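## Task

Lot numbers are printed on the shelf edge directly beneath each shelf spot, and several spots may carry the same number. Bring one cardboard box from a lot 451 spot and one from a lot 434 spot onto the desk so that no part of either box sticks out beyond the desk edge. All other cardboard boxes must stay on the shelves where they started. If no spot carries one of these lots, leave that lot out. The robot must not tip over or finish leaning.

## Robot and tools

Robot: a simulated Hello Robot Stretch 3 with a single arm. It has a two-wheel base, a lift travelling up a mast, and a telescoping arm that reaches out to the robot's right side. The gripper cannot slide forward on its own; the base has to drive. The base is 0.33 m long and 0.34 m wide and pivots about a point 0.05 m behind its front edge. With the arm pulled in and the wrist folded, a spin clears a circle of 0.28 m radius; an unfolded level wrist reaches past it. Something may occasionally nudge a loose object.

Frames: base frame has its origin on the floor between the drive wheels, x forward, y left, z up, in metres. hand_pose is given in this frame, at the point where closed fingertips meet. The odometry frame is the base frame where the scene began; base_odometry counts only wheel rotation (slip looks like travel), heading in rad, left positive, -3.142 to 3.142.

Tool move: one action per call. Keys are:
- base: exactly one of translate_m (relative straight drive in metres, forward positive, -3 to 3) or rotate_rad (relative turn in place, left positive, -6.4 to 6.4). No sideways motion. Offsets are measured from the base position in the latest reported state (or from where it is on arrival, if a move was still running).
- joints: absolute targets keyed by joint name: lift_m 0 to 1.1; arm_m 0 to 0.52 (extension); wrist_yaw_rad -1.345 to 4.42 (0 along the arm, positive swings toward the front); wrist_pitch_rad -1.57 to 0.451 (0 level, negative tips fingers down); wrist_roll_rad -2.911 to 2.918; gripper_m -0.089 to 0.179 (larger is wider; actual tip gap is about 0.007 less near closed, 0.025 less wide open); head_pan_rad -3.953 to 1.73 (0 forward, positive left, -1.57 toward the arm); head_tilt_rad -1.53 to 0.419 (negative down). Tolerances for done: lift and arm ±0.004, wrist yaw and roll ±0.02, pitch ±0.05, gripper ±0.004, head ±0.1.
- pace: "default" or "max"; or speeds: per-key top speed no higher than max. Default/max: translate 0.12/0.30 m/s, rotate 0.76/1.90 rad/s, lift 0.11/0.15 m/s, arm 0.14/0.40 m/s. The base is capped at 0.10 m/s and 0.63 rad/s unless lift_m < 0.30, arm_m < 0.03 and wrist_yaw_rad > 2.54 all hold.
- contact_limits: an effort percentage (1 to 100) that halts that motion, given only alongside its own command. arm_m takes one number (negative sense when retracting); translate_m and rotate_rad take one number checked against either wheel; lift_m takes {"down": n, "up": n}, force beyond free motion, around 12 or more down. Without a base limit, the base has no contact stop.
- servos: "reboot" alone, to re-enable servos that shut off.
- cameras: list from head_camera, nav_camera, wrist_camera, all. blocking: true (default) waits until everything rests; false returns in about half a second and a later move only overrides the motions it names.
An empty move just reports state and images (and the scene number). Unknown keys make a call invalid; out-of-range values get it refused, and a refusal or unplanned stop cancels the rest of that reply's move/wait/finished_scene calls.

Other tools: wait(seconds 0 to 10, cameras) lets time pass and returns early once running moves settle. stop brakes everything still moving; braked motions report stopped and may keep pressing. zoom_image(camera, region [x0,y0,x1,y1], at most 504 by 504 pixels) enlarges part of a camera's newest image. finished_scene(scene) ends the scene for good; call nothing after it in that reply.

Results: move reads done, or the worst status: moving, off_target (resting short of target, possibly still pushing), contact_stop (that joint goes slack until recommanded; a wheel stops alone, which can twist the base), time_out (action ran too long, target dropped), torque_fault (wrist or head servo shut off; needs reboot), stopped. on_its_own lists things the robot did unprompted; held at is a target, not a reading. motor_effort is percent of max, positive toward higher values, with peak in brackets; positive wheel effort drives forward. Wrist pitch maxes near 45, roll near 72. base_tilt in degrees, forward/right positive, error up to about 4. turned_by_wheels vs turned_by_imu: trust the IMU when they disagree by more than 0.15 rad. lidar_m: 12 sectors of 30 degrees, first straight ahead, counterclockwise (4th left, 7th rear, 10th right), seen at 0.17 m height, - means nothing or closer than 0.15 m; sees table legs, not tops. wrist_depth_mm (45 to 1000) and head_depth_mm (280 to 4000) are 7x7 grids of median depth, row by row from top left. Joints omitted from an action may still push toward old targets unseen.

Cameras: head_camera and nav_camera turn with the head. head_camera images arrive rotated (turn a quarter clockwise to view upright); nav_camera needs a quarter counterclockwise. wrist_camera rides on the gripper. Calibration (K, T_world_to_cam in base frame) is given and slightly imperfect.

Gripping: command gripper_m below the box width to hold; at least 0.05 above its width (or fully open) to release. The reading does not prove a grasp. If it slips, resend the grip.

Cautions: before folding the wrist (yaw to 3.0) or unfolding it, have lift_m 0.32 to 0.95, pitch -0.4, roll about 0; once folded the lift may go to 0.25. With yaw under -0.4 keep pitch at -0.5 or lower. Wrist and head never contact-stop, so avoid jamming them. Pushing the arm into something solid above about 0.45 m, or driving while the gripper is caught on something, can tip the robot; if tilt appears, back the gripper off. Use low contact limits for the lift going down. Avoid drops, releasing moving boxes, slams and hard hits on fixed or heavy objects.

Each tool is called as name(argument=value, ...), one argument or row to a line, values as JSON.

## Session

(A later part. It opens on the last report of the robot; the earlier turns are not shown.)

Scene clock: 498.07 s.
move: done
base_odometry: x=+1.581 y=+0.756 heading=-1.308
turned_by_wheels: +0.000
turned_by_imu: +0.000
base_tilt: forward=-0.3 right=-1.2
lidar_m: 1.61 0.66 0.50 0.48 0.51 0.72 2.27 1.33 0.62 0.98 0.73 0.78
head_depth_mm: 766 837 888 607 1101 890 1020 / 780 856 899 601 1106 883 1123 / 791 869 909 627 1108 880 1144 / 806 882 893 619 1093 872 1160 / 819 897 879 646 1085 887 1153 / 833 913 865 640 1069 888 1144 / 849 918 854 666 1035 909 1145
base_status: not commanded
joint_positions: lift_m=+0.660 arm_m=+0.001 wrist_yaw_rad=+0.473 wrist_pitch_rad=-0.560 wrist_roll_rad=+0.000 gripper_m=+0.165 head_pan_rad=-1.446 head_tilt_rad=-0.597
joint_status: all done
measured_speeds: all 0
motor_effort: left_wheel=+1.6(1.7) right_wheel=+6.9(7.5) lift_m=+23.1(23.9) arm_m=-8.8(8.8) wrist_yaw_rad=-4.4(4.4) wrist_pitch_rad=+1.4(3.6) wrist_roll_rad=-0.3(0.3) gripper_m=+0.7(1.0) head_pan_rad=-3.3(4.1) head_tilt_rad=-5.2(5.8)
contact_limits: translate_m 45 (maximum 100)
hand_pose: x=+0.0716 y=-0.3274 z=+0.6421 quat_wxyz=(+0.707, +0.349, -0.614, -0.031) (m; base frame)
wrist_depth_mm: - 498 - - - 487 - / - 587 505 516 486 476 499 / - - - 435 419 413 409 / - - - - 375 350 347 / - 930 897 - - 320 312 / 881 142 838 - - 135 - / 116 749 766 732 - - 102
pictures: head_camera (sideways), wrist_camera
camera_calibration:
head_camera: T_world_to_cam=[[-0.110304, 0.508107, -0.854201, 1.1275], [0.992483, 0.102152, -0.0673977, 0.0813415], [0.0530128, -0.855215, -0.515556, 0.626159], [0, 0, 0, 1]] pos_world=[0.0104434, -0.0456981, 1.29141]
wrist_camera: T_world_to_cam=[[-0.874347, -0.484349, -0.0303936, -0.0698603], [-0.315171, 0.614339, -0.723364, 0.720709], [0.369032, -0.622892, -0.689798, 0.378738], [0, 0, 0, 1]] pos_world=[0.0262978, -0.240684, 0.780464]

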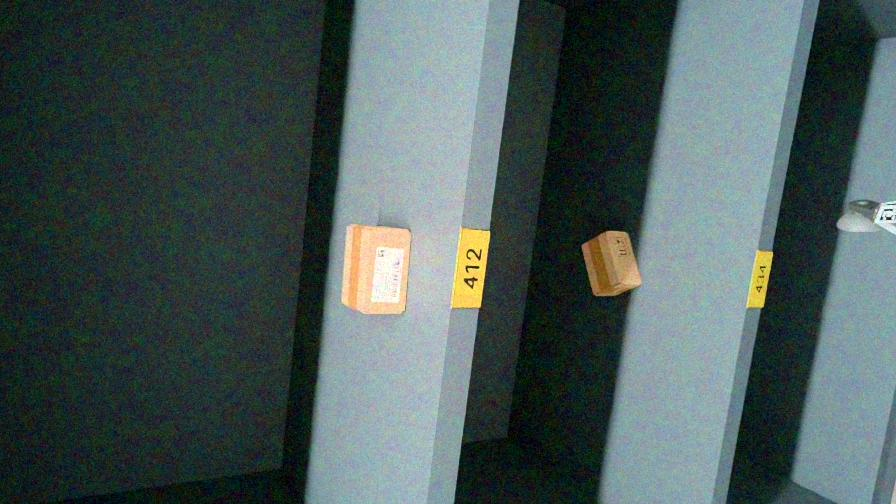

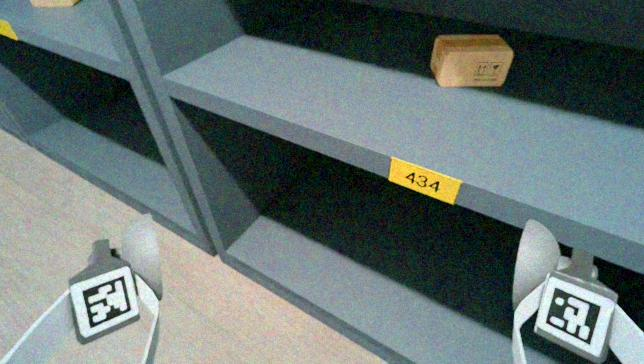

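move(
  joints={"arm_m": 0.43},
  pace="max",
  contact_limits={"arm_m": 40},
  cameras=["wrist_camera"],
)

Scene clock: 509.20 s.
move: done
base_odometry: x=+1.581 y=+0.756 heading=-1.308
turned_by_wheels: +0.000
turned_by_imu: +0.000
base_tilt: forward=-0.3 right=-1.3
lidar_m: 1.61 0.66 0.50 0.48 0.51 0.72 2.28 1.33 0.62 0.97 0.73 0.78
head_depth_mm: 770 839 884 602 1107 880 434 / 782 855 900 626 662 517 1088 / 792 868 897 620 681 872 1133 / 805 882 881 616 980 872 1157 / 819 900 874 642 1073 892 1149 / 829 915 857 667 1070 889 1152 / 844 921 844 662 1029 908 1135
base_status: not commanded
joint_positions: lift_m=+0.660 arm_m=+0.430 wrist_yaw_rad=+0.473 wrist_pitch_rad=-0.562 wrist_roll_rad=+0.000 gripper_m=+0.165 head_pan_rad=-1.450 head_tilt_rad=-0.601
joint_status: all done
measured_speeds: all 0
motor_effort: left_wheel=+1.6(2.0) right_wheel=+6.5(7.6) lift_m=+24.2(25.4) arm_m=+13.4(16.5) wrist_yaw_rad=-2.4(4.1) wrist_pitch_rad=+1.6(1.9) wrist_roll_rad=+0.2(0.4) gripper_m=+0.5(1.4) head_pan_rad=-2.1(3.5) head_tilt_rad=-4.1(5.5)
contact_limits: arm_m 40 (drawing in: default 31, maximum 55; extending or still: default 40, maximum 69); translate_m 45 (maximum 100)
hand_pose: x=+0.0714 y=-0.7567 z=+0.6418 quat_wxyz=(+0.707, +0.350, -0.614, -0.032) (m; base frame)
wrist_depth_mm: 378 447 - - - - - / 388 475 486 - - - - / 402 424 423 419 387 - - / 362 358 356 353 349 338 - / 315 302 306 304 301 301 298 / 117 131 265 214 259 136 264 / 116 237 232 195 233 233 108
pictures: wrist_camera
camera_calibration:
wrist_camera: T_world_to_cam=[[-0.874569, -0.483944, -0.0304464, -0.277524], [-0.315475, 0.615553, -0.722198, 0.984348], [0.368245, -0.622007, -0.691016, 0.112762], [0, 0, 0, 1]] pos_world=[0.0262992, -0.670086, 0.780365]

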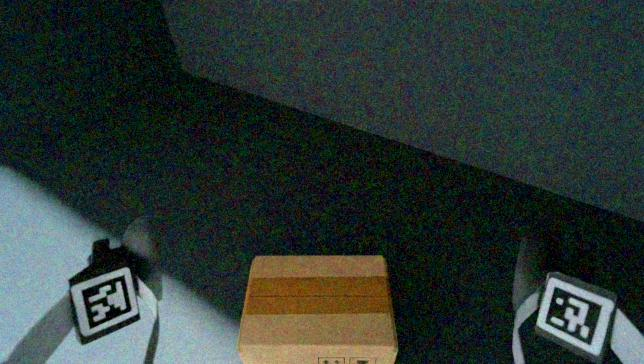

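move(
  base={"translate_m": 0.012},
)

move(
  joints={"lift_m": 0.572},
  speeds={"lift_m": 0.06},
  contact_limits={"lift_m": {"down": 15}},
  cameras=["wrist_camera"],
)

Scene clock: 525.17 s.
move: done
base_odometry: x=+1.585 y=+0.745 heading=-1.308
turned_by_wheels: +0.000
turned_by_imu: +0.000
base_tilt: forward=-0.5 right=-1.1
lidar_m: 1.61 0.66 0.50 0.48 0.51 0.71 2.27 1.33 0.62 0.98 0.72 0.78
head_depth_mm: 768 839 886 602 1103 883 433 / 779 854 900 625 664 517 1087 / 790 870 897 621 681 876 1133 / 804 883 885 617 972 869 1157 / 818 896 873 641 1075 886 1152 / 829 914 860 665 1068 887 1141 / 846 913 849 661 1034 904 1127
base_status: done
joint_positions: lift_m=+0.660 arm_m=+0.430 wrist_yaw_rad=+0.473 wrist_pitch_rad=-0.562 wrist_roll_rad=+0.000 gripper_m=+0.165 head_pan_rad=-1.450 head_tilt_rad=-0.601
joint_status: not commanded
measured_speeds: all 0
motor_effort: left_wheel=+4.2(8.9) right_wheel=+6.7(10.6) lift_m=+26.1(26.1) arm_m=+13.5(13.8) wrist_yaw_rad=-2.3(4.0) wrist_pitch_rad=+1.7(1.9) wrist_roll_rad=+0.1(0.3) gripper_m=+0.9(1.2) head_pan_rad=-1.1(2.1) head_tilt_rad=-2.8(3.4)
contact_limits: arm_m 40 (drawing in: default 31, maximum 55; extending or still: default 40, maximum 69)
hand_pose: x=+0.0714 y=-0.7567 z=+0.6418 quat_wxyz=(+0.707, +0.350, -0.614, -0.032) (m; base frame)
wrist_depth_mm: 368 441 - - - - - / 381 467 494 - - - - / 401 427 418 413 386 - - / 364 361 355 351 349 336 - / 314 301 307 306 303 300 298 / 117 131 269 215 259 136 263 / 116 238 242 192 229 233 108
pictures: none

Scene clock: 527.23 s.
move: done
base_odometry: x=+1.585 y=+0.745 heading=-1.308
turned_by_wheels: +0.000
turned_by_imu: +0.000
base_tilt: forward=-0.3 right=-1.2
lidar_m: 1.60 0.66 0.49 0.48 0.51 0.72 2.27 1.33 0.62 0.98 0.73 0.78
head_depth_mm: 769 838 887 603 1106 884 1047 / 777 853 907 625 1102 624 499 / 793 866 898 622 1089 828 1141 / 805 887 882 617 1087 848 1153 / 819 902 870 642 1078 886 1157 / 830 913 860 666 1071 887 1145 / 845 915 844 662 1029 906 1131
base_status: not commanded
joint_positions: lift_m=+0.572 arm_m=+0.430 wrist_yaw_rad=+0.473 wrist_pitch_rad=-0.562 wrist_roll_rad=+0.000 gripper_m=+0.165 head_pan_rad=-1.450 head_tilt_rad=-0.601
joint_status: all done
measured_speeds: all 0
motor_effort: left_wheel=+3.7(4.5) right_wheel=+6.4(7.6) lift_m=+25.4(27.7) arm_m=+12.5(13.9) wrist_yaw_rad=-3.6(4.4) wrist_pitch_rad=+1.7(1.9) wrist_roll_rad=-0.3(0.3) gripper_m=+0.7(1.1) head_pan_rad=-1.7(2.2) head_tilt_rad=-0.9(2.4)
contact_limits: arm_m 40 (drawing in: default 31, maximum 55; extending or still: default 40, maximum 69); lift_m down 15 (down: maximum 72; up: maximum 65)
hand_pose: x=+0.0714 y=-0.7567 z=+0.5538 quat_wxyz=(+0.707, +0.350, -0.614, -0.032) (m; base frame)
wrist_depth_mm: 368 416 405 - - - - / 340 336 333 328 311 294 - / 277 272 269 267 264 262 259 / 232 229 221 154 163 221 220 / 205 194 138 133 139 193 190 / 117 129 138 137 131 137 169 / 116 150 155 151 153 149 108
pictures: wrist_camera
camera_calibration:
wrist_camera: T_world_to_cam=[[-0.874569, -0.483944, -0.0304464, -0.280204], [-0.315475, 0.615553, -0.722198, 0.920794], [0.368245, -0.622007, -0.691016, 0.051953], [0, 0, 0, 1]] pos_world=[0.0262992, -0.670086, 0.692365]

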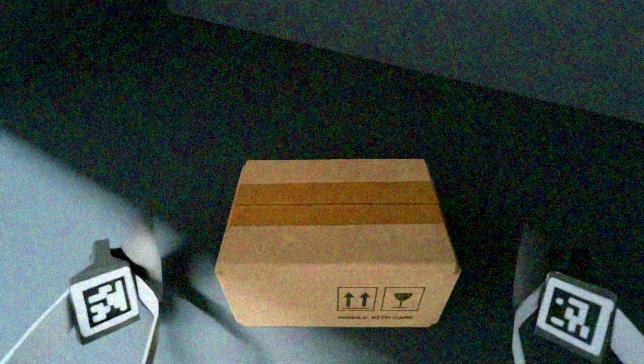

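move(
  joints={"arm_m": 0.446},
  contact_limits={"arm_m": 35},
)

move(
  joints={"gripper_m": 0.06},
)

move(
  joints={"lift_m": 0.66},
  cameras=["wrist_camera"],
)

Scene clock: 536.87 s.
move: done
base_odometry: x=+1.585 y=+0.745 heading=-1.308
turned_by_wheels: +0.000
turned_by_imu: +0.000
base_tilt: forward=-0.3 right=-1.2
lidar_m: 1.60 0.66 0.50 0.48 0.51 0.72 2.28 1.33 0.62 0.98 0.72 0.78
head_depth_mm: 770 842 885 602 1107 881 1045 / 778 852 900 624 1101 614 498 / 793 864 899 621 764 829 1140 / 802 886 885 616 1086 866 1160 / 816 900 871 640 1074 888 1155 / 832 916 858 665 1073 884 1147 / 846 913 848 661 1028 905 1127
base_status: not commanded
joint_positions: lift_m=+0.572 arm_m=+0.446 wrist_yaw_rad=+0.473 wrist_pitch_rad=-0.562 wrist_roll_rad=+0.000 gripper_m=+0.165 head_pan_rad=-1.450 head_tilt_rad=-0.601
joint_status: all done
measured_speeds: all 0
motor_effort: left_wheel=+4.3(4.5) right_wheel=+6.7(7.7) lift_m=+30.1(31.3) arm_m=+13.5(14.3) wrist_yaw_rad=-3.1(3.8) wrist_pitch_rad=+1.7(1.9) wrist_roll_rad=+0.1(0.3) gripper_m=+0.8(1.1) head_pan_rad=+0.2(0.7) head_tilt_rad=+0.4(0.9)
contact_limits: arm_m 35 (drawing in: default 31, maximum 55; extending or still: default 40, maximum 69); lift_m down 15 (down: maximum 72; up: maximum 65)
hand_pose: x=+0.0714 y=-0.7727 z=+0.5538 quat_wxyz=(+0.707, +0.350, -0.614, -0.032) (m; base frame)
wrist_depth_mm: 370 414 397 - - - - / 340 336 331 327 309 - - / 276 273 269 268 264 263 250 / 231 229 234 154 231 221 220 / 205 194 134 133 140 192 191 / 116 127 118 117 119 137 169 / 116 150 132 131 130 149 107
pictures: none

Scene clock: 538.43 s.
move: done
base_odometry: x=+1.585 y=+0.745 heading=-1.308
turned_by_wheels: +0.000
turned_by_imu: +0.000
base_tilt: forward=-0.2 right=-1.3
lidar_m: 1.61 0.66 0.50 0.48 0.51 0.71 2.27 1.32 0.62 0.98 0.73 0.78
head_depth_mm: 769 837 884 603 1111 887 1044 / 780 853 903 625 1100 614 498 / 791 868 897 621 764 829 1130 / 803 882 884 617 1084 865 1151 / 817 897 872 639 1082 888 1147 / 830 917 858 667 1071 888 1143 / 845 911 846 660 1029 905 1131
base_status: not commanded
joint_positions: lift_m=+0.572 arm_m=+0.446 wrist_yaw_rad=+0.473 wrist_pitch_rad=-0.562 wrist_roll_rad=+0.000 gripper_m=+0.061 head_pan_rad=-1.450 head_tilt_rad=-0.601
joint_status: all done
measured_speeds: all 0
motor_effort: left_wheel=+4.5(4.5) right_wheel=+6.7(7.3) lift_m=+28.5(30.2) arm_m=+14.1(14.1) wrist_yaw_rad=-3.2(4.0) wrist_pitch_rad=+1.8(1.9) wrist_roll_rad=+0.2(0.3) gripper_m=-17.2(88.7) head_pan_rad=+0.5(0.7) head_tilt_rad=+0.8(1.4)
contact_limits: arm_m 35 (drawing in: default 31, maximum 55; extending or still: default 40, maximum 69); lift_m down 15 (down: maximum 72; up: maximum 65)
hand_pose: x=+0.0714 y=-0.7727 z=+0.5538 quat_wxyz=(+0.707, +0.350, -0.614, -0.032) (m; base frame)
wrist_depth_mm: 370 412 395 - - - - / 342 338 332 328 311 - - / 277 273 269 268 264 262 251 / 233 229 229 154 164 222 219 / 205 200 138 133 140 193 191 / 176 171 128 121 128 132 169 / 160 149 148 148 150 146 154
pictures: none

Scene clock: 540.07 s.
move: done
base_odometry: x=+1.585 y=+0.745 heading=-1.308
turned_by_wheels: +0.000
turned_by_imu: +0.000
base_tilt: forward=-0.4 right=-1.1
lidar_m: 1.60 0.65 0.50 0.48 0.51 0.71 2.27 1.33 0.62 0.98 0.73 0.78
head_depth_mm: 768 839 885 604 1105 881 435 / 780 852 901 625 662 517 1088 / 790 868 896 622 696 875 1139 / 804 881 889 617 943 872 1162 / 814 900 869 639 1077 891 1154 / 833 913 858 664 1070 885 1145 / 844 912 844 663 1025 904 1122
base_status: not commanded
joint_positions: lift_m=+0.660 arm_m=+0.446 wrist_yaw_rad=+0.473 wrist_pitch_rad=-0.568 wrist_roll_rad=+0.000 gripper_m=+0.061 head_pan_rad=-1.450 head_tilt_rad=-0.601
joint_status: all done
measured_speeds: all 0
motor_effort: left_wheel=+4.0(4.4) right_wheel=+6.2(7.2) lift_m=+31.2(35.2) arm_m=-0.3(13.2) wrist_yaw_rad=-1.8(4.6) wrist_pitch_rad=+2.9(3.1) wrist_roll_rad=-0.3(0.3) gripper_m=-15.5(17.3) head_pan_rad=+0.9(1.0) head_tilt_rad=+1.5(2.0)
contact_limits: arm_m 35 (drawing in: default 31, maximum 55; extending or still: default 40, maximum 69)
hand_pose: x=+0.0709 y=-0.7718 z=+0.6405 quat_wxyz=(+0.707, +0.352, -0.613, -0.034) (m; base frame)
wrist_depth_mm: 367 433 - - - - - / 386 467 476 - - - - / 393 421 415 400 - - - / 360 355 350 351 336 332 - / 310 309 140 139 141 296 294 / 272 266 127 122 133 256 261 / 249 231 131 139 227 227 235
pictures: wrist_camera
camera_calibration:
wrist_camera: T_world_to_cam=[[-0.874703, -0.483691, -0.0306084, -0.285025], [-0.317461, 0.619525, -0.717919, 0.993047], [0.366214, -0.618249, -0.695454, 0.108513], [0, 0, 0, 1]] pos_world=[0.0262031, -0.685993, 0.779668]

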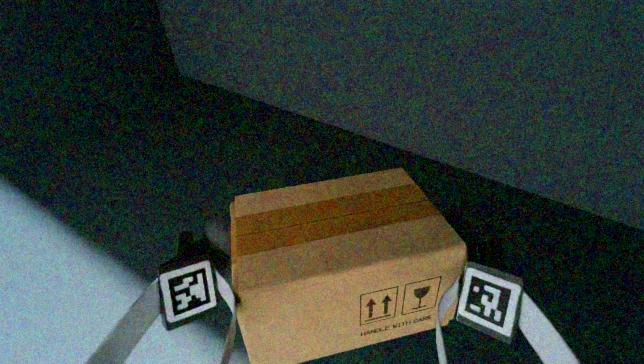

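move(
  joints={"arm_m": 0.0},
  speeds={"arm_m": 0.2},
)

move(
  joints={"wrist_yaw_rad": 1.57},
  base={"translate_m": -0.9},
)

move(
  base={"translate_m": -0.84},
)

move(
  base={"rotate_rad": -1.571},
  cameras=["wrist_camera"],
)

Scene clock: 558.43 s.
move: done
base_odometry: x=+1.585 y=+0.745 heading=-1.308
turned_by_wheels: +0.000
turned_by_imu: +0.000
base_tilt: forward=-0.4 right=-1.2
lidar_m: 1.60 0.66 0.50 0.48 0.51 0.72 2.28 1.33 0.62 0.98 0.73 0.78
head_depth_mm: 767 839 886 603 1107 885 1053 / 783 854 901 626 1106 879 1114 / 791 869 901 622 1095 874 1139 / 806 884 886 617 1084 870 1154 / 818 899 872 640 1078 887 1150 / 833 915 861 666 1073 884 1146 / 845 916 845 665 1032 906 1122
base_status: not commanded
joint_positions: lift_m=+0.660 arm_m=+0.001 wrist_yaw_rad=+0.473 wrist_pitch_rad=-0.569 wrist_roll_rad=+0.000 gripper_m=+0.061 head_pan_rad=-1.450 head_tilt_rad=-0.600
joint_status: all done
measured_speeds: all 0
motor_effort: left_wheel=+4.0(4.4) right_wheel=+6.8(7.3) lift_m=+30.6(32.1) arm_m=-12.4(14.9) wrist_yaw_rad=-2.6(4.2) wrist_pitch_rad=+3.0(3.1) wrist_roll_rad=+0.2(0.3) gripper_m=-15.3(16.2) head_pan_rad=+2.5(2.6) head_tilt_rad=+3.3(4.2)
hand_pose: x=+0.0709 y=-0.3263 z=+0.6404 quat_wxyz=(+0.707, +0.352, -0.613, -0.034) (m; base frame)
wrist_depth_mm: - 489 - - - - - / - 575 510 500 497 492 487 / - - 494 430 413 406 403 / - - 659 169 359 349 345 / 973 966 140 139 141 155 314 / 869 124 127 122 133 124 - / 790 742 131 139 146 117 -
pictures: none

Scene clock: 568.57 s.
move: done
base_odometry: x=+1.350 y=+1.614 heading=-1.308
turned_by_wheels: +0.000
turned_by_imu: -0.001
base_tilt: forward=-0.4 right=-1.2
lidar_m: 1.74 0.71 0.54 0.52 0.55 0.78 1.43 1.50 0.62 0.94 0.67 0.72
head_depth_mm: 736 805 856 602 1067 889 796 / 746 818 866 597 1067 883 1086 / 757 831 874 591 1091 850 1106 / 770 846 885 587 1086 844 1108 / 783 862 870 606 1080 865 1124 / 796 879 857 601 1065 862 1141 / 803 863 836 627 994 857 1092
base_status: done
joint_positions: lift_m=+0.660 arm_m=+0.001 wrist_yaw_rad=+1.567 wrist_pitch_rad=-0.569 wrist_roll_rad=+0.000 gripper_m=+0.061 head_pan_rad=-1.450 head_tilt_rad=-0.600
joint_status: all done
measured_speeds: all 0
motor_effort: left_wheel=-6.2(10.1) right_wheel=-4.8(14.5) lift_m=+27.9(31.5) arm_m=-4.9(13.2) wrist_yaw_rad=+2.4(4.6) wrist_pitch_rad=+3.0(3.2) wrist_roll_rad=-0.1(0.4) gripper_m=-15.9(16.4) head_pan_rad=+3.0(4.1) head_tilt_rad=+3.3(4.6)
hand_pose: x=+0.1815 y=-0.1465 z=+0.6404 quat_wxyz=(+0.621, +0.619, -0.340, +0.338) (m; base frame)
wrist_depth_mm: - - - - - - - / - - - - - - 520 / - - - - - - - / - - - - - - - / - 977 140 138 142 - - / 781 124 128 123 133 124 - / - 733 130 139 729 124 -
pictures: none

Scene clock: 578.10 s.
move: done
base_odometry: x=+1.132 y=+2.425 heading=-1.307
turned_by_wheels: +0.000
turned_by_imu: -0.001
base_tilt: forward=-0.3 right=-1.3
lidar_m: 1.86 0.76 0.57 0.56 0.59 0.62 0.60 0.63 0.89 2.78 0.61 1.34
head_depth_mm: 2552 2754 2932 2389 1890 1503 1257 / 2611 2849 3069 2515 1866 1488 1247 / 2635 2913 3145 2463 1849 1485 1238 / 2685 2963 3235 2468 1827 1469 1232 / 2714 2926 3188 2461 1828 1467 1215 / 2737 2941 3281 2320 1690 1346 1216 / 773 804 839 884 933 994 1063
base_status: done
joint_positions: lift_m=+0.660 arm_m=+0.001 wrist_yaw_rad=+1.567 wrist_pitch_rad=-0.569 wrist_roll_rad=+0.000 gripper_m=+0.061 head_pan_rad=-1.450 head_tilt_rad=-0.600
joint_status: not commanded
measured_speeds: all 0
motor_effort: left_wheel=-1.7(11.2) right_wheel=-10.7(14.4) lift_m=+25.3(28.4) arm_m=+2.2(5.5) wrist_yaw_rad=+3.5(4.4) wrist_pitch_rad=+3.0(3.2) wrist_roll_rad=-0.2(0.4) gripper_m=-15.5(16.2) head_pan_rad=+3.4(4.2) head_tilt_rad=+3.4(4.4)
hand_pose: x=+0.1815 y=-0.1465 z=+0.6404 quat_wxyz=(+0.621, +0.619, -0.340, +0.338) (m; base frame)
wrist_depth_mm: - - - - - - - / - - - - - - - / - - - - - - - / - - - - - - 478 / 859 983 140 139 141 155 - / 823 124 128 122 133 124 - / - 725 131 139 724 128 712
pictures: none

Scene clock: 581.70 s.
move: done
base_odometry: x=+1.132 y=+2.425 heading=-2.878
turned_by_wheels: -1.571
turned_by_imu: -1.546
base_tilt: forward=-0.3 right=-1.3
lidar_m: 2.86 0.61 1.36 1.80 0.75 0.57 0.56 0.59 0.62 0.60 0.63 0.91
head_depth_mm: 459 502 553 616 696 801 940 / 467 509 563 629 711 825 971 / 475 521 575 642 733 848 1003 / 482 529 586 659 754 874 1043 / 492 541 600 674 771 906 1082 / 499 550 614 692 792 929 1117 / 509 562 625 709 819 962 1135
base_status: done
joint_positions: lift_m=+0.660 arm_m=+0.001 wrist_yaw_rad=+1.567 wrist_pitch_rad=-0.569 wrist_roll_rad=+0.000 gripper_m=+0.061 head_pan_rad=-1.450 head_tilt_rad=-0.600
joint_status: not commanded
measured_speeds: all 0
motor_effort: left_wheel=+8.1(11.8) right_wheel=-9.6(13.7) lift_m=+24.4(25.4) arm_m=-3.3(3.5) wrist_yaw_rad=+2.0(3.4) wrist_pitch_rad=+3.0(3.1) wrist_roll_rad=-0.1(0.3) gripper_m=-15.8(16.3) head_pan_rad=+2.4(3.7) head_tilt_rad=+3.7(4.1)
hand_pose: x=+0.1815 y=-0.1465 z=+0.6404 quat_wxyz=(+0.621, +0.619, -0.340, +0.338) (m; base frame)
wrist_depth_mm: - - - - - - 605 / - - - - - - 601 / - - - - - - 594 / - - - - - - 587 / - 973 140 139 142 924 584 / 823 122 128 123 133 145 609 / 781 735 131 139 720 718 602
pictures: wrist_camera
camera_calibration:
wrist_camera: T_world_to_cam=[[0.0285138, -0.999122, -0.0306838, -0.125257], [-0.696667, 0.00214948, -0.717391, 0.618733], [0.716827, 0.0418319, -0.695995, 0.487847], [0, 0, 0, 1]] pos_world=[0.0849202, -0.146884, 0.779569]

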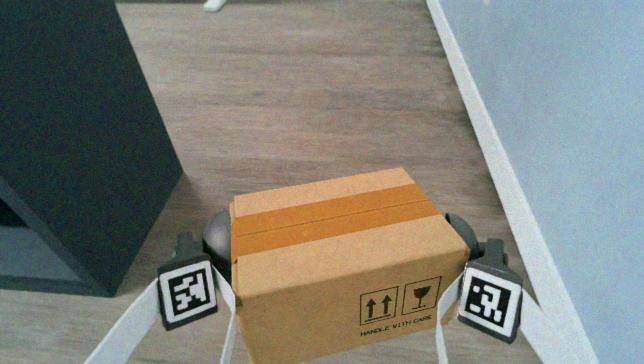

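move(
  base={"translate_m": 1.1},
)

move(
  base={"translate_m": 1.04},
)

move(
  base={"rotate_rad": 1.57},
  joints={"head_pan_rad": -1.2, "head_tilt_rad": -0.4},
)

move(
  base={"translate_m": 0.9},
)

move(
  base={"translate_m": 0.66},
  joints={"lift_m": 0.9},
  cameras=["head_camera", "nav_camera"],
)

Scene clock: 601.87 s.
move: done
base_odometry: x=+0.070 y=+2.138 heading=-2.878
turned_by_wheels: +0.000
turned_by_imu: +0.001
base_tilt: forward=-0.4 right=-1.2
lidar_m: 2.10 1.81 2.58 0.59 0.46 0.54 1.65 0.89 0.68 0.66 0.70 1.00
head_depth_mm: 510 557 615 688 775 889 1041 / 518 567 626 699 792 914 1078 / 529 579 640 716 812 939 1121 / 535 590 650 736 837 974 1139 / 547 601 666 749 857 1001 1155 / 555 613 683 769 886 1038 1171 / 567 624 699 790 910 1066 1181
base_status: done
joint_positions: lift_m=+0.660 arm_m=+0.001 wrist_yaw_rad=+1.567 wrist_pitch_rad=-0.569 wrist_roll_rad=+0.000 gripper_m=+0.061 head_pan_rad=-1.450 head_tilt_rad=-0.600
joint_status: not commanded
measured_speeds: all 0
motor_effort: left_wheel=+2.4(11.7) right_wheel=+6.7(10.6) lift_m=+29.5(29.7) arm_m=-10.9(13.3) wrist_yaw_rad=+2.3(3.7) wrist_pitch_rad=+3.0(3.1) wrist_roll_rad=-0.2(0.4) gripper_m=-15.3(16.3) head_pan_rad=+2.7(3.7) head_tilt_rad=+0.6(3.3)
hand_pose: x=+0.1815 y=-0.1465 z=+0.6404 quat_wxyz=(+0.621, +0.619, -0.340, +0.338) (m; base frame)
wrist_depth_mm: - - - - - - - / - - - - - - - / - - - - - - - / - - - - - - - / 967 975 140 138 142 918 797 / 865 124 128 123 133 783 754 / 791 728 131 139 719 721 695
pictures: none

Scene clock: 613.40 s.
move: done
base_odometry: x=-0.934 y=+1.867 heading=-2.878
turned_by_wheels: +0.000
turned_by_imu: +0.000
base_tilt: forward=-0.3 right=-1.1
lidar_m: 1.07 0.92 0.93 3.52 1.63 1.26 1.50 0.97 0.74 0.72 0.76 1.09
head_depth_mm: 560 609 671 750 846 975 1140 / 569 621 686 768 869 1001 1156 / 576 633 700 785 891 1037 1176 / 588 645 715 800 917 1066 1194 / 597 657 730 822 938 1098 1205 / 608 670 744 842 968 1135 1218 / 621 685 764 864 997 1177 1210
base_status: done
joint_positions: lift_m=+0.660 arm_m=+0.001 wrist_yaw_rad=+1.567 wrist_pitch_rad=-0.569 wrist_roll_rad=+0.000 gripper_m=+0.061 head_pan_rad=-1.450 head_tilt_rad=-0.600
joint_status: not commanded
measured_speeds: all 0
motor_effort: left_wheel=+6.4(11.8) right_wheel=+3.6(11.4) lift_m=+31.4(32.6) arm_m=-9.3(11.4) wrist_yaw_rad=+2.2(3.9) wrist_pitch_rad=+3.1(3.2) wrist_roll_rad=+0.0(0.3) gripper_m=-15.8(16.4) head_pan_rad=+2.5(3.4) head_tilt_rad=-0.1(2.0)
hand_pose: x=+0.1815 y=-0.1465 z=+0.6404 quat_wxyz=(+0.621, +0.619, -0.340, +0.338) (m; base frame)
wrist_depth_mm: - - - - - - 892 / - - - - - - - / - - - - - - - / - - - - - - - / 951 970 141 139 141 939 884 / 862 124 128 123 132 786 799 / 778 741 130 139 715 719 739
pictures: none

Scene clock: 617.00 s.
move: done
base_odometry: x=-0.934 y=+1.867 heading=-1.309
turned_by_wheels: +1.570
turned_by_imu: +1.545
base_tilt: forward=-0.4 right=-1.2
lidar_m: 3.53 1.65 1.25 1.37 0.98 0.74 0.72 0.76 1.08 1.07 0.92 0.92
head_depth_mm: 869 908 961 1025 1092 1162 1245 / 901 950 1003 1067 1142 1222 1307 / 935 990 1055 1127 1201 1293 1365 / 978 1037 1107 1184 1271 1376 1412 / 1022 1082 1155 1243 1337 1463 1398 / 1066 1146 1220 1316 1198 1556 1370 / 1119 1195 1280 1374 1066 1103 1142
base_status: done
joint_positions: lift_m=+0.660 arm_m=+0.001 wrist_yaw_rad=+1.567 wrist_pitch_rad=-0.569 wrist_roll_rad=+0.000 gripper_m=+0.061 head_pan_rad=-1.200 head_tilt_rad=-0.398
joint_status: all done
measured_speeds: all 0
motor_effort: left_wheel=-9.2(13.1) right_wheel=+8.4(12.6) lift_m=+31.2(31.9) arm_m=-12.7(13.3) wrist_yaw_rad=+2.6(4.0) wrist_pitch_rad=+2.9(3.1) wrist_roll_rad=+0.0(0.3) gripper_m=-15.5(16.2) head_pan_rad=-3.6(6.2) head_tilt_rad=-0.5(6.4)
hand_pose: x=+0.1815 y=-0.1465 z=+0.6404 quat_wxyz=(+0.621, +0.619, -0.340, +0.338) (m; base frame)
wrist_depth_mm: - - - - - - - / - - - - - - - / - - - - - - - / - - - - - - - / 968 976 140 139 141 888 883 / 883 124 127 122 133 792 814 / 777 728 131 139 725 712 741
pictures: none

Scene clock: 627.13 s.
move: done
base_odometry: x=-0.701 y=+0.998 heading=-1.309
turned_by_wheels: +0.000
turned_by_imu: +0.000
base_tilt: forward=-0.4 right=-1.4
lidar_m: 2.66 1.60 1.21 1.17 1.24 1.66 1.61 1.52 0.68 0.75 0.67 0.75
head_depth_mm: 902 944 998 1061 1089 814 645 / 933 983 1048 1112 1105 812 640 / 970 1022 1089 1174 1097 805 637 / 1010 1074 1148 1225 1091 799 633 / 1058 1118 1203 1301 1081 795 630 / 1109 1183 1260 1349 1076 791 629 / 1164 1248 1338 1413 1062 787 624
base_status: done
joint_positions: lift_m=+0.660 arm_m=+0.001 wrist_yaw_rad=+1.567 wrist_pitch_rad=-0.569 wrist_roll_rad=+0.000 gripper_m=+0.061 head_pan_rad=-1.200 head_tilt_rad=-0.400
joint_status: not commanded
measured_speeds: all 0
motor_effort: left_wheel=-0.1(9.4) right_wheel=+10.0(13.7) lift_m=+29.8(31.3) arm_m=-9.2(13.2) wrist_yaw_rad=+2.0(3.7) wrist_pitch_rad=+3.1(3.2) wrist_roll_rad=-0.3(0.3) gripper_m=-15.4(16.3) head_pan_rad=-2.9(3.8) head_tilt_rad=-4.2(4.8)
hand_pose: x=+0.1815 y=-0.1465 z=+0.6404 quat_wxyz=(+0.621, +0.619, -0.340, +0.338) (m; base frame)
wrist_depth_mm: - - - - - - - / - - - - - - - / - - - - - - - / - - - - - - - / 989 985 140 139 141 944 923 / 861 124 127 123 132 793 817 / 784 738 131 139 711 706 742
pictures: none

Scene clock: 634.87 s.
move: done
base_odometry: x=-0.530 y=+0.361 heading=-1.309
turned_by_wheels: +0.000
turned_by_imu: +0.000
base_tilt: forward=-0.4 right=-1.2
lidar_m: 2.01 1.56 1.17 1.15 1.20 2.32 2.27 1.07 0.69 0.49 0.79 1.67
head_depth_mm: 923 972 1025 1087 1112 819 644 / 954 1010 1076 1135 1105 811 640 / 1004 1054 1123 1194 1093 806 636 / 1040 1100 1170 1250 1090 759 635 / 1087 1153 1239 1333 1083 794 629 / 1139 1203 1286 1380 1478 789 629 / 1165 1256 1353 1454 1588 788 625
base_status: done
joint_positions: lift_m=+0.900 arm_m=+0.001 wrist_yaw_rad=+1.567 wrist_pitch_rad=-0.569 wrist_roll_rad=+0.000 gripper_m=+0.061 head_pan_rad=-1.200 head_tilt_rad=-0.400
joint_status: all done
measured_speeds: all 0
motor_effort: left_wheel=+0.4(9.0) right_wheel=+10.6(13.9) lift_m=+24.7(34.9) arm_m=-6.7(9.5) wrist_yaw_rad=+2.5(3.6) wrist_pitch_rad=+3.2(3.3) wrist_roll_rad=-0.1(0.4) gripper_m=-15.6(16.5) head_pan_rad=-2.8(3.6) head_tilt_rad=-3.5(4.8)
hand_pose: x=+0.1815 y=-0.1465 z=+0.8803 quat_wxyz=(+0.621, +0.619, -0.340, +0.338) (m; base frame)
wrist_depth_mm: - - - - - - - / - - - - - - - / - - - - - - - / - - - - - - - / - - 140 139 141 - - / - 124 128 122 133 145 - / - 938 131 139 937 943 -
pictures: head_camera (sideways), nav_camera (sideways)
camera_calibration:
head_camera: T_world_to_cam=[[-0.166489, 0.300424, -0.939163, 1.23867], [0.942303, 0.329006, -0.0618015, 0.0743194], [0.290424, -0.895266, -0.337866, 0.393518], [0, 0, 0, 1]] pos_world=[0.0219058, -0.0442732, 1.30086]
nav_camera: T_world_to_cam=[[0.148167, -0.334075, 0.930828, -1.16928], [-0.926198, -0.37684, 0.0121816, 0.0399547], [0.346704, -0.863936, -0.365255, 0.426483], [0, 0, 0, 1]] pos_world=[0.0623914, -0.00711716, 1.24369]

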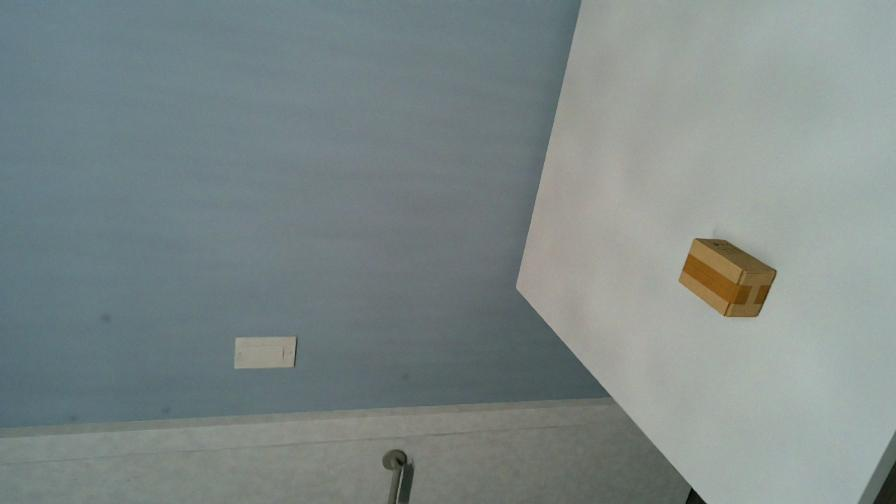

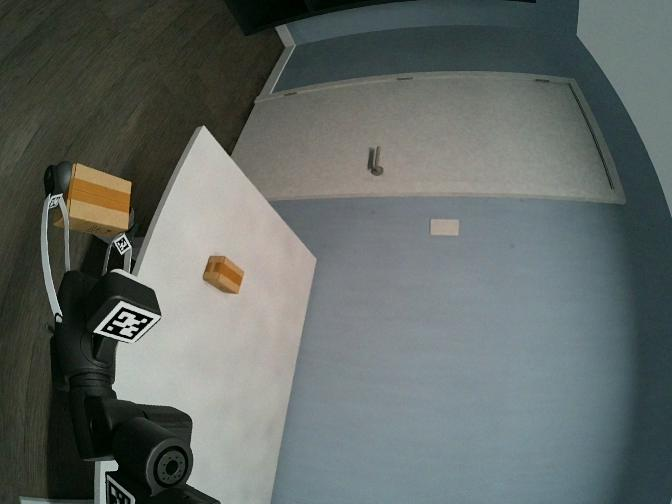

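move(
  joints={"wrist_yaw_rad": 0.0},
)

move(
  joints={"arm_m": 0.24},
)

move(
  joints={"lift_m": 0.825},
  speeds={"lift_m": 0.06},
)

move(
  joints={"lift_m": 0.782},
  speeds={"lift_m": 0.03},
  contact_limits={"lift_m": {"down": 12}},
  cameras=["wrist_camera", "head_camera"],
)

Scene clock: 650.27 s.
move: done
base_odometry: x=-0.530 y=+0.361 heading=-1.309
turned_by_wheels: +0.000
turned_by_imu: +0.000
base_tilt: forward=-0.3 right=-1.2
lidar_m: 2.02 1.56 1.17 1.15 1.20 2.33 2.27 1.06 0.69 0.49 0.79 1.66
head_depth_mm: 925 972 1029 1089 1110 817 645 / 960 1008 1070 1137 1102 808 642 / 999 1051 1120 1199 1093 805 637 / 1036 1097 1174 1259 1087 758 634 / 1086 1160 1234 1323 1077 795 631 / 1134 1217 1292 1383 1487 792 629 / 1169 1259 1355 1458 1588 787 625
base_status: not commanded
joint_positions: lift_m=+0.900 arm_m=+0.001 wrist_yaw_rad=+0.003 wrist_pitch_rad=-0.569 wrist_roll_rad=+0.000 gripper_m=+0.061 head_pan_rad=-1.200 head_tilt_rad=-0.400
joint_status: all done
measured_speeds: all 0
motor_effort: left_wheel=+0.5(0.8) right_wheel=+10.1(11.2) lift_m=+24.7(25.7) arm_m=-4.2(5.7) wrist_yaw_rad=-3.2(7.2) wrist_pitch_rad=+3.2(3.2) wrist_roll_rad=-0.1(0.3) gripper_m=-15.4(16.2) head_pan_rad=-3.0(3.6) head_tilt_rad=-2.4(3.5)
hand_pose: x=-0.0209 y=-0.3484 z=+0.8803 quat_wxyz=(+0.679, +0.200, -0.678, -0.198) (m; base frame)
wrist_depth_mm: - - - - - - - / - - - - - - - / - 429 - - - - - / - 404 - 162 160 - - / - - 140 139 141 - - / - - 128 122 133 124 - / - 123 129 138 146 118 -
pictures: none

Scene clock: 653.27 s.
move: done
base_odometry: x=-0.530 y=+0.361 heading=-1.309
turned_by_wheels: +0.000
turned_by_imu: +0.000
base_tilt: forward=-0.2 right=-1.2
lidar_m: 2.01 1.56 1.18 1.15 1.20 2.32 2.27 1.07 0.69 0.49 0.79 1.66
head_depth_mm: 923 971 1024 1092 1119 362 623 / 961 1010 1072 1138 1105 779 640 / 996 1056 1119 1187 1099 804 635 / 1041 1100 1175 1257 1084 761 633 / 1089 1149 1232 1325 1082 793 629 / 1138 1215 1287 1389 1479 787 627 / 1169 1248 1356 1461 1601 787 625
base_status: not commanded
joint_positions: lift_m=+0.900 arm_m=+0.240 wrist_yaw_rad=+0.003 wrist_pitch_rad=-0.569 wrist_roll_rad=+0.000 gripper_m=+0.061 head_pan_rad=-1.200 head_tilt_rad=-0.400
joint_status: all done
measured_speeds: all 0
motor_effort: left_wheel=+0.2(1.0) right_wheel=+10.5(11.1) lift_m=+25.3(25.8) arm_m=+13.0(15.2) wrist_yaw_rad=-3.8(4.5) wrist_pitch_rad=+3.2(3.2) wrist_roll_rad=-0.1(0.3) gripper_m=-15.4(15.9) head_pan_rad=-2.7(3.3) head_tilt_rad=-2.5(3.5)
hand_pose: x=-0.0210 y=-0.5878 z=+0.8803 quat_wxyz=(+0.679, +0.200, -0.678, -0.198) (m; base frame)
wrist_depth_mm: - - - - - - - / - - - - - - - / - - - - - - - / - - - 162 160 - - / - - 140 138 141 - - / 277 - 127 123 133 124 - / 268 92 127 139 146 118 -
pictures: none

Scene clock: 655.10 s.
move: done
base_odometry: x=-0.530 y=+0.361 heading=-1.309
turned_by_wheels: +0.000
turned_by_imu: +0.000
base_tilt: forward=-0.4 right=-1.1
lidar_m: 2.01 1.56 1.18 1.15 1.20 2.32 2.27 1.07 0.69 0.49 0.78 1.67
head_depth_mm: 919 972 1028 1087 1115 401 382 / 953 1008 1066 1140 1106 811 638 / 998 1053 1117 1194 1096 804 637 / 1042 1102 1172 1260 1086 759 634 / 1091 1152 1235 1328 1077 795 631 / 1134 1214 1287 1393 1478 790 629 / 1173 1243 1347 1458 1590 787 626
base_status: not commanded
joint_positions: lift_m=+0.825 arm_m=+0.240 wrist_yaw_rad=+0.003 wrist_pitch_rad=-0.569 wrist_roll_rad=+0.000 gripper_m=+0.061 head_pan_rad=-1.200 head_tilt_rad=-0.400
joint_status: all done
measured_speeds: all 0
motor_effort: left_wheel=+0.6(0.8) right_wheel=+10.4(11.0) lift_m=+23.7(26.7) arm_m=+12.1(13.8) wrist_yaw_rad=-3.7(4.4) wrist_pitch_rad=+3.1(3.2) wrist_roll_rad=+0.0(0.3) gripper_m=-15.5(15.9) head_pan_rad=-2.4(3.1) head_tilt_rad=-2.3(3.6)
hand_pose: x=-0.0210 y=-0.5878 z=+0.8053 quat_wxyz=(+0.679, +0.200, -0.678, -0.198) (m; base frame)
wrist_depth_mm: - - - - - - - / - - - - - - - / - - - - - - - / - - - 162 160 - - / - - 140 139 141 - - / - - 127 122 133 124 - / - 92 128 139 146 117 -
pictures: none

Scene clock: 656.97 s.
move: done
base_odometry: x=-0.530 y=+0.361 heading=-1.309
turned_by_wheels: +0.000
turned_by_imu: +0.000
base_tilt: forward=-0.2 right=-1.1
lidar_m: 2.01 1.56 1.17 1.14 1.20 2.32 2.27 1.06 0.69 0.49 0.79 1.67
head_depth_mm: 918 972 1028 1088 1115 817 393 / 959 1011 1070 1139 1110 808 621 / 998 1057 1125 1193 1095 805 637 / 1042 1102 1179 1255 1085 758 635 / 1084 1154 1237 1323 1079 793 631 / 1136 1214 1293 1381 1477 791 627 / 1166 1249 1357 1462 1592 786 626
base_status: not commanded
joint_positions: lift_m=+0.782 arm_m=+0.240 wrist_yaw_rad=+0.003 wrist_pitch_rad=-0.569 wrist_roll_rad=+0.000 gripper_m=+0.061 head_pan_rad=-1.200 head_tilt_rad=-0.400
joint_status: all done
measured_speeds: all 0
motor_effort: left_wheel=+0.5(1.1) right_wheel=+10.9(11.3) lift_m=+24.0(27.3) arm_m=+10.2(12.2) wrist_yaw_rad=-3.0(4.6) wrist_pitch_rad=+3.1(3.2) wrist_roll_rad=-0.1(0.3) gripper_m=-16.0(16.1) head_pan_rad=-2.7(3.2) head_tilt_rad=-1.8(3.1)
contact_limits: lift_m down 12 (down: maximum 72; up: maximum 65)
hand_pose: x=-0.0210 y=-0.5878 z=+0.7623 quat_wxyz=(+0.679, +0.200, -0.678, -0.198) (m; base frame)
wrist_depth_mm: - - - - - - - / - - - - - - - / - - - - - - - / - - - 162 160 - - / - - 140 139 141 - - / - - 128 123 133 124 - / - 92 128 139 146 118 -
pictures: head_camera (sideways), wrist_camera
camera_calibration:
head_camera: T_world_to_cam=[[-0.166489, 0.300424, -0.939163, 1.23867], [0.942303, 0.329006, -0.0618015, 0.0743194], [0.290424, -0.895266, -0.337866, 0.393518], [0, 0, 0, 1]] pos_world=[0.0219058, -0.0442732, 1.30086]
wrist_camera: T_world_to_cam=[[-0.998906, -0.035281, -0.0306908, -0.0116248], [-0.00259424, 0.697121, -0.716948, 0.98876], [0.0466899, -0.716084, -0.69645, 0.277171], [0, 0, 0, 1]] pos_world=[-0.0219881, -0.491218, 0.901569]

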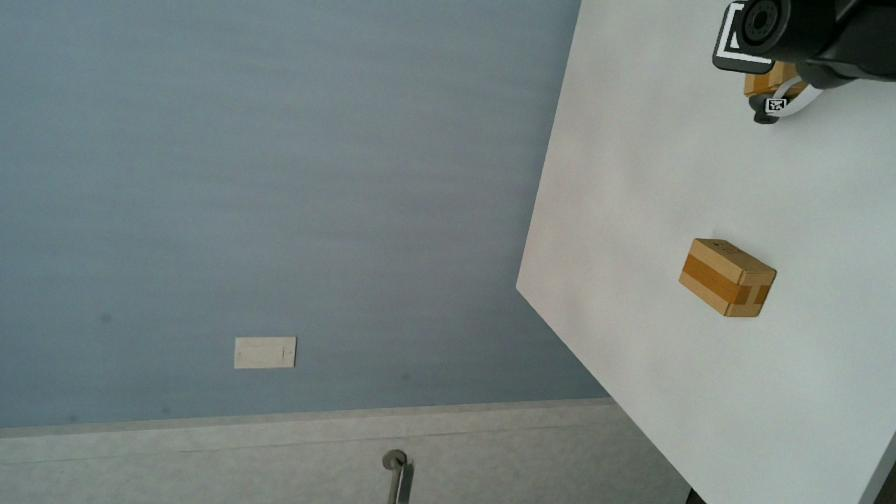

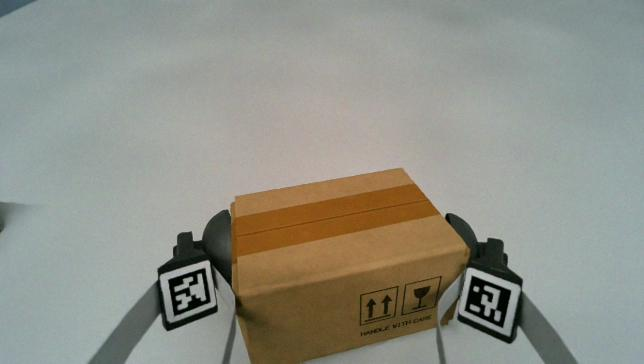

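move(
  joints={"lift_m": 0.752},
  speeds={"lift_m": 0.025},
  contact_limits={"lift_m": {"down": 12}},
  cameras=["wrist_camera"],
)

Scene clock: 664.57 s.
move: done
base_odometry: x=-0.530 y=+0.361 heading=-1.309
turned_by_wheels: +0.000
turned_by_imu: +0.000
base_tilt: forward=-0.5 right=-1.2
lidar_m: 2.01 1.56 1.17 1.15 1.20 2.33 2.27 1.07 0.69 0.49 0.79 1.67
head_depth_mm: 921 969 1029 1088 1121 815 406 / 958 1013 1076 1140 1101 808 622 / 994 1060 1120 1192 1091 804 639 / 1035 1107 1174 1256 1090 760 635 / 1080 1153 1236 1325 1078 795 630 / 1130 1212 1283 1383 1476 791 628 / 1167 1256 1351 1457 1596 786 627
base_status: not commanded
joint_positions: lift_m=+0.752 arm_m=+0.240 wrist_yaw_rad=+0.002 wrist_pitch_rad=-0.532 wrist_roll_rad=-0.001 gripper_m=+0.061 head_pan_rad=-1.200 head_tilt_rad=-0.400
joint_status: all done
measured_speeds: all 0
motor_effort: left_wheel=+0.6(0.9) right_wheel=+9.2(11.3) lift_m=+19.7(25.4) arm_m=+7.5(8.6) wrist_yaw_rad=-3.6(4.0) wrist_pitch_rad=-3.7(4.2) wrist_roll_rad=+0.3(0.5) gripper_m=-15.3(16.3) head_pan_rad=-2.1(3.4) head_tilt_rad=-2.0(2.7)
contact_limits: lift_m down 12 (down: maximum 72; up: maximum 65)
hand_pose: x=-0.0211 y=-0.5935 z=+0.7399 quat_wxyz=(+0.683, +0.187, -0.681, -0.186) (m; base frame)
wrist_depth_mm: - - - - - - - / - - - - - - - / - - - - - - - / - - - 151 155 - - / - - 135 134 137 - - / - - 127 123 132 124 - / - - 130 141 - - -
pictures: wrist_camera
camera_calibration:
wrist_camera: T_world_to_cam=[[-0.998929, -0.0360873, -0.0289546, -0.0143658], [-0.00269172, 0.67008, -0.742284, 0.979362], [0.0461889, -0.741411, -0.66946, 0.222416], [0, 0, 0, 1]] pos_world=[-0.0219874, -0.491868, 0.875447]

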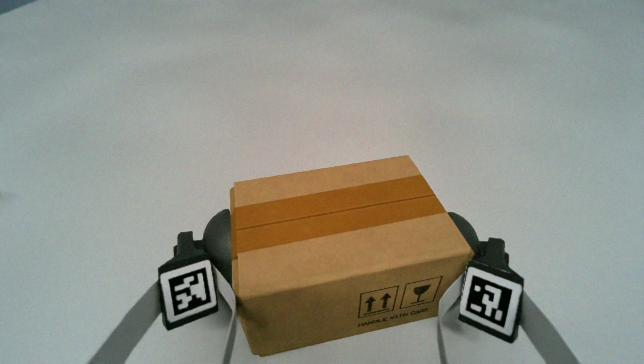

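move(
  joints={"gripper_m": 0.165},
)

move(
  joints={"lift_m": 0.9},
)

move(
  joints={"arm_m": 0.0, "head_pan_rad": -1.5, "head_tilt_rad": -0.6},
  cameras=["head_camera"],
)

Scene clock: 670.87 s.
move: done
base_odometry: x=-0.530 y=+0.361 heading=-1.309
turned_by_wheels: +0.000
turned_by_imu: +0.000
base_tilt: forward=-0.3 right=-1.1
lidar_m: 2.01 1.56 1.18 1.14 1.20 2.33 2.27 1.07 0.69 0.49 0.79 1.67
head_depth_mm: 924 974 1028 1085 1117 816 408 / 956 1010 1072 1142 1106 811 620 / 994 1055 1117 1192 1096 803 636 / 1034 1107 1176 1256 1087 761 634 / 1084 1159 1233 1319 1083 791 629 / 1129 1212 1293 1384 1482 791 628 / 1168 1251 1353 1464 1593 787 624
base_status: not commanded
joint_positions: lift_m=+0.752 arm_m=+0.240 wrist_yaw_rad=-0.001 wrist_pitch_rad=-0.557 wrist_roll_rad=-0.001 gripper_m=+0.165 head_pan_rad=-1.200 head_tilt_rad=-0.400
joint_status: all done
measured_speeds: all 0
motor_effort: left_wheel=+0.0(0.8) right_wheel=+9.5(10.7) lift_m=+25.0(26.3) arm_m=+3.9(5.0) wrist_yaw_rad=+0.5(3.4) wrist_pitch_rad=+0.8(3.9) wrist_roll_rad=+0.3(0.4) gripper_m=+0.9(83.9) head_pan_rad=-2.4(3.0) head_tilt_rad=-1.3(2.2)
contact_limits: lift_m down 12 (down: maximum 72; up: maximum 65)
hand_pose: x=-0.0218 y=-0.5897 z=+0.7347 quat_wxyz=(+0.680, +0.194, -0.679, -0.195) (m; base frame)
wrist_depth_mm: - - - - - - - / - - - - - - - / - - - - - - - / - - 152 146 141 - - / - - 127 127 126 - - / - 123 122 128 139 134 - / - 118 - 145 - - 102
pictures: none

Scene clock: 673.03 s.
move: done
base_odometry: x=-0.530 y=+0.361 heading=-1.309
turned_by_wheels: +0.000
turned_by_imu: +0.000
base_tilt: forward=-0.3 right=-1.1
lidar_m: 2.01 1.56 1.18 1.14 1.20 2.32 2.27 1.07 0.69 0.49 0.79 1.67
head_depth_mm: 920 974 1021 1092 1115 362 622 / 956 1011 1068 1136 1107 755 636 / 995 1053 1119 1199 1093 803 638 / 1038 1101 1170 1265 1088 757 633 / 1092 1153 1228 1327 1078 794 630 / 1134 1216 1290 1389 1485 792 628 / 1167 1252 1349 1452 1598 785 628
base_status: not commanded
joint_positions: lift_m=+0.900 arm_m=+0.240 wrist_yaw_rad=-0.001 wrist_pitch_rad=-0.561 wrist_roll_rad=-0.001 gripper_m=+0.165 head_pan_rad=-1.200 head_tilt_rad=-0.400
joint_status: all done
measured_speeds: all 0
motor_effort: left_wheel=+0.4(0.8) right_wheel=+9.9(10.5) lift_m=+29.5(33.6) arm_m=+1.7(3.7) wrist_yaw_rad=+0.5(1.7) wrist_pitch_rad=+1.5(1.7) wrist_roll_rad=+0.2(0.4) gripper_m=+1.1(1.2) head_pan_rad=-2.5(3.2) head_tilt_rad=-0.9(2.1)
hand_pose: x=-0.0218 y=-0.5891 z=+0.8820 quat_wxyz=(+0.680, +0.196, -0.679, -0.196) (m; base frame)
wrist_depth_mm: - - - - - - - / - - - - - - - / - - - - - - - / - - - - - - - / - 145 - - - - - / - 123 - - - 135 - / 115 118 - 243 243 - 102
pictures: none

Scene clock: 676.03 s.
move: done
base_odometry: x=-0.530 y=+0.361 heading=-1.309
turned_by_wheels: +0.000
turned_by_imu: +0.000
base_tilt: forward=-0.3 right=-1.2
lidar_m: 2.01 1.56 1.17 1.14 1.21 2.33 2.27 1.07 0.69 0.49 0.79 1.67
head_depth_mm: 908 993 1102 1126 837 707 - / 922 1002 1109 1115 831 680 - / 927 1023 1128 1108 824 289 - / 940 1030 1146 1095 789 620 365 / 946 1041 1160 1083 816 618 1137 / 956 1053 1175 1073 766 649 1161 / 969 1069 1190 1061 774 646 1154
base_status: not commanded
joint_positions: lift_m=+0.900 arm_m=+0.001 wrist_yaw_rad=-0.001 wrist_pitch_rad=-0.561 wrist_roll_rad=-0.001 gripper_m=+0.165 head_pan_rad=-1.501 head_tilt_rad=-0.603
joint_status: all done
measured_speeds: all 0
motor_effort: left_wheel=+0.5(0.9) right_wheel=+9.8(10.5) lift_m=+24.8(29.2) arm_m=-12.8(14.4) wrist_yaw_rad=+0.7(2.0) wrist_pitch_rad=+1.6(1.7) wrist_roll_rad=+0.3(0.4) gripper_m=+0.9(1.2) head_pan_rad=+3.4(5.0) head_tilt_rad=+2.0(7.1)
hand_pose: x=-0.0218 y=-0.3496 z=+0.8819 quat_wxyz=(+0.680, +0.196, -0.679, -0.196) (m; base frame)
wrist_depth_mm: - - - - - - - / - - - - - - - / - 434 - 411 - - - / - 413 - 408 - - - / - 145 - - - - - / - 123 - - - 135 - / 116 121 - - - - 102
pictures: head_camera (sideways)
camera_calibration:
head_camera: T_world_to_cam=[[-0.0825444, 0.518548, -0.851055, 1.1233], [0.996571, 0.0478784, -0.0674858, 0.0813613], [0.00575255, -0.853707, -0.520722, 0.633212], [0, 0, 0, 1]] pos_world=[0.00799715, -0.0458021, 1.29121]

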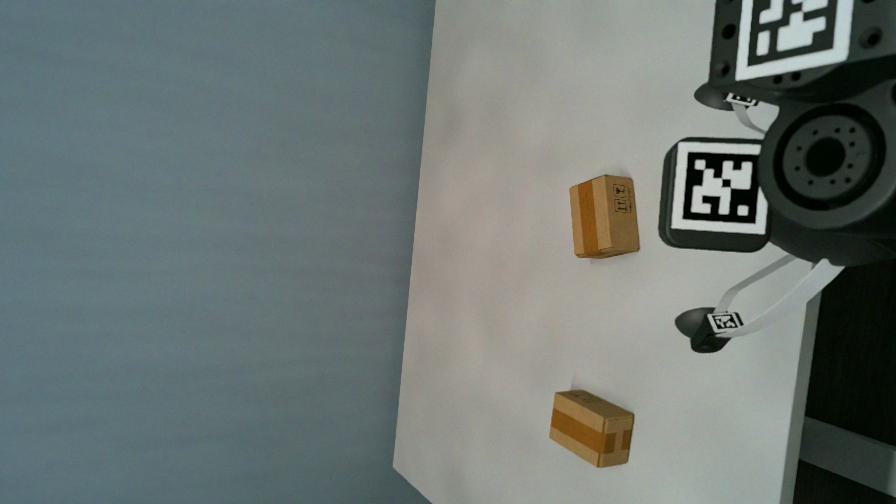

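Both boxes are on the desk.

finished_scene(
  scene=2,
)

The scene is finished: the task was done.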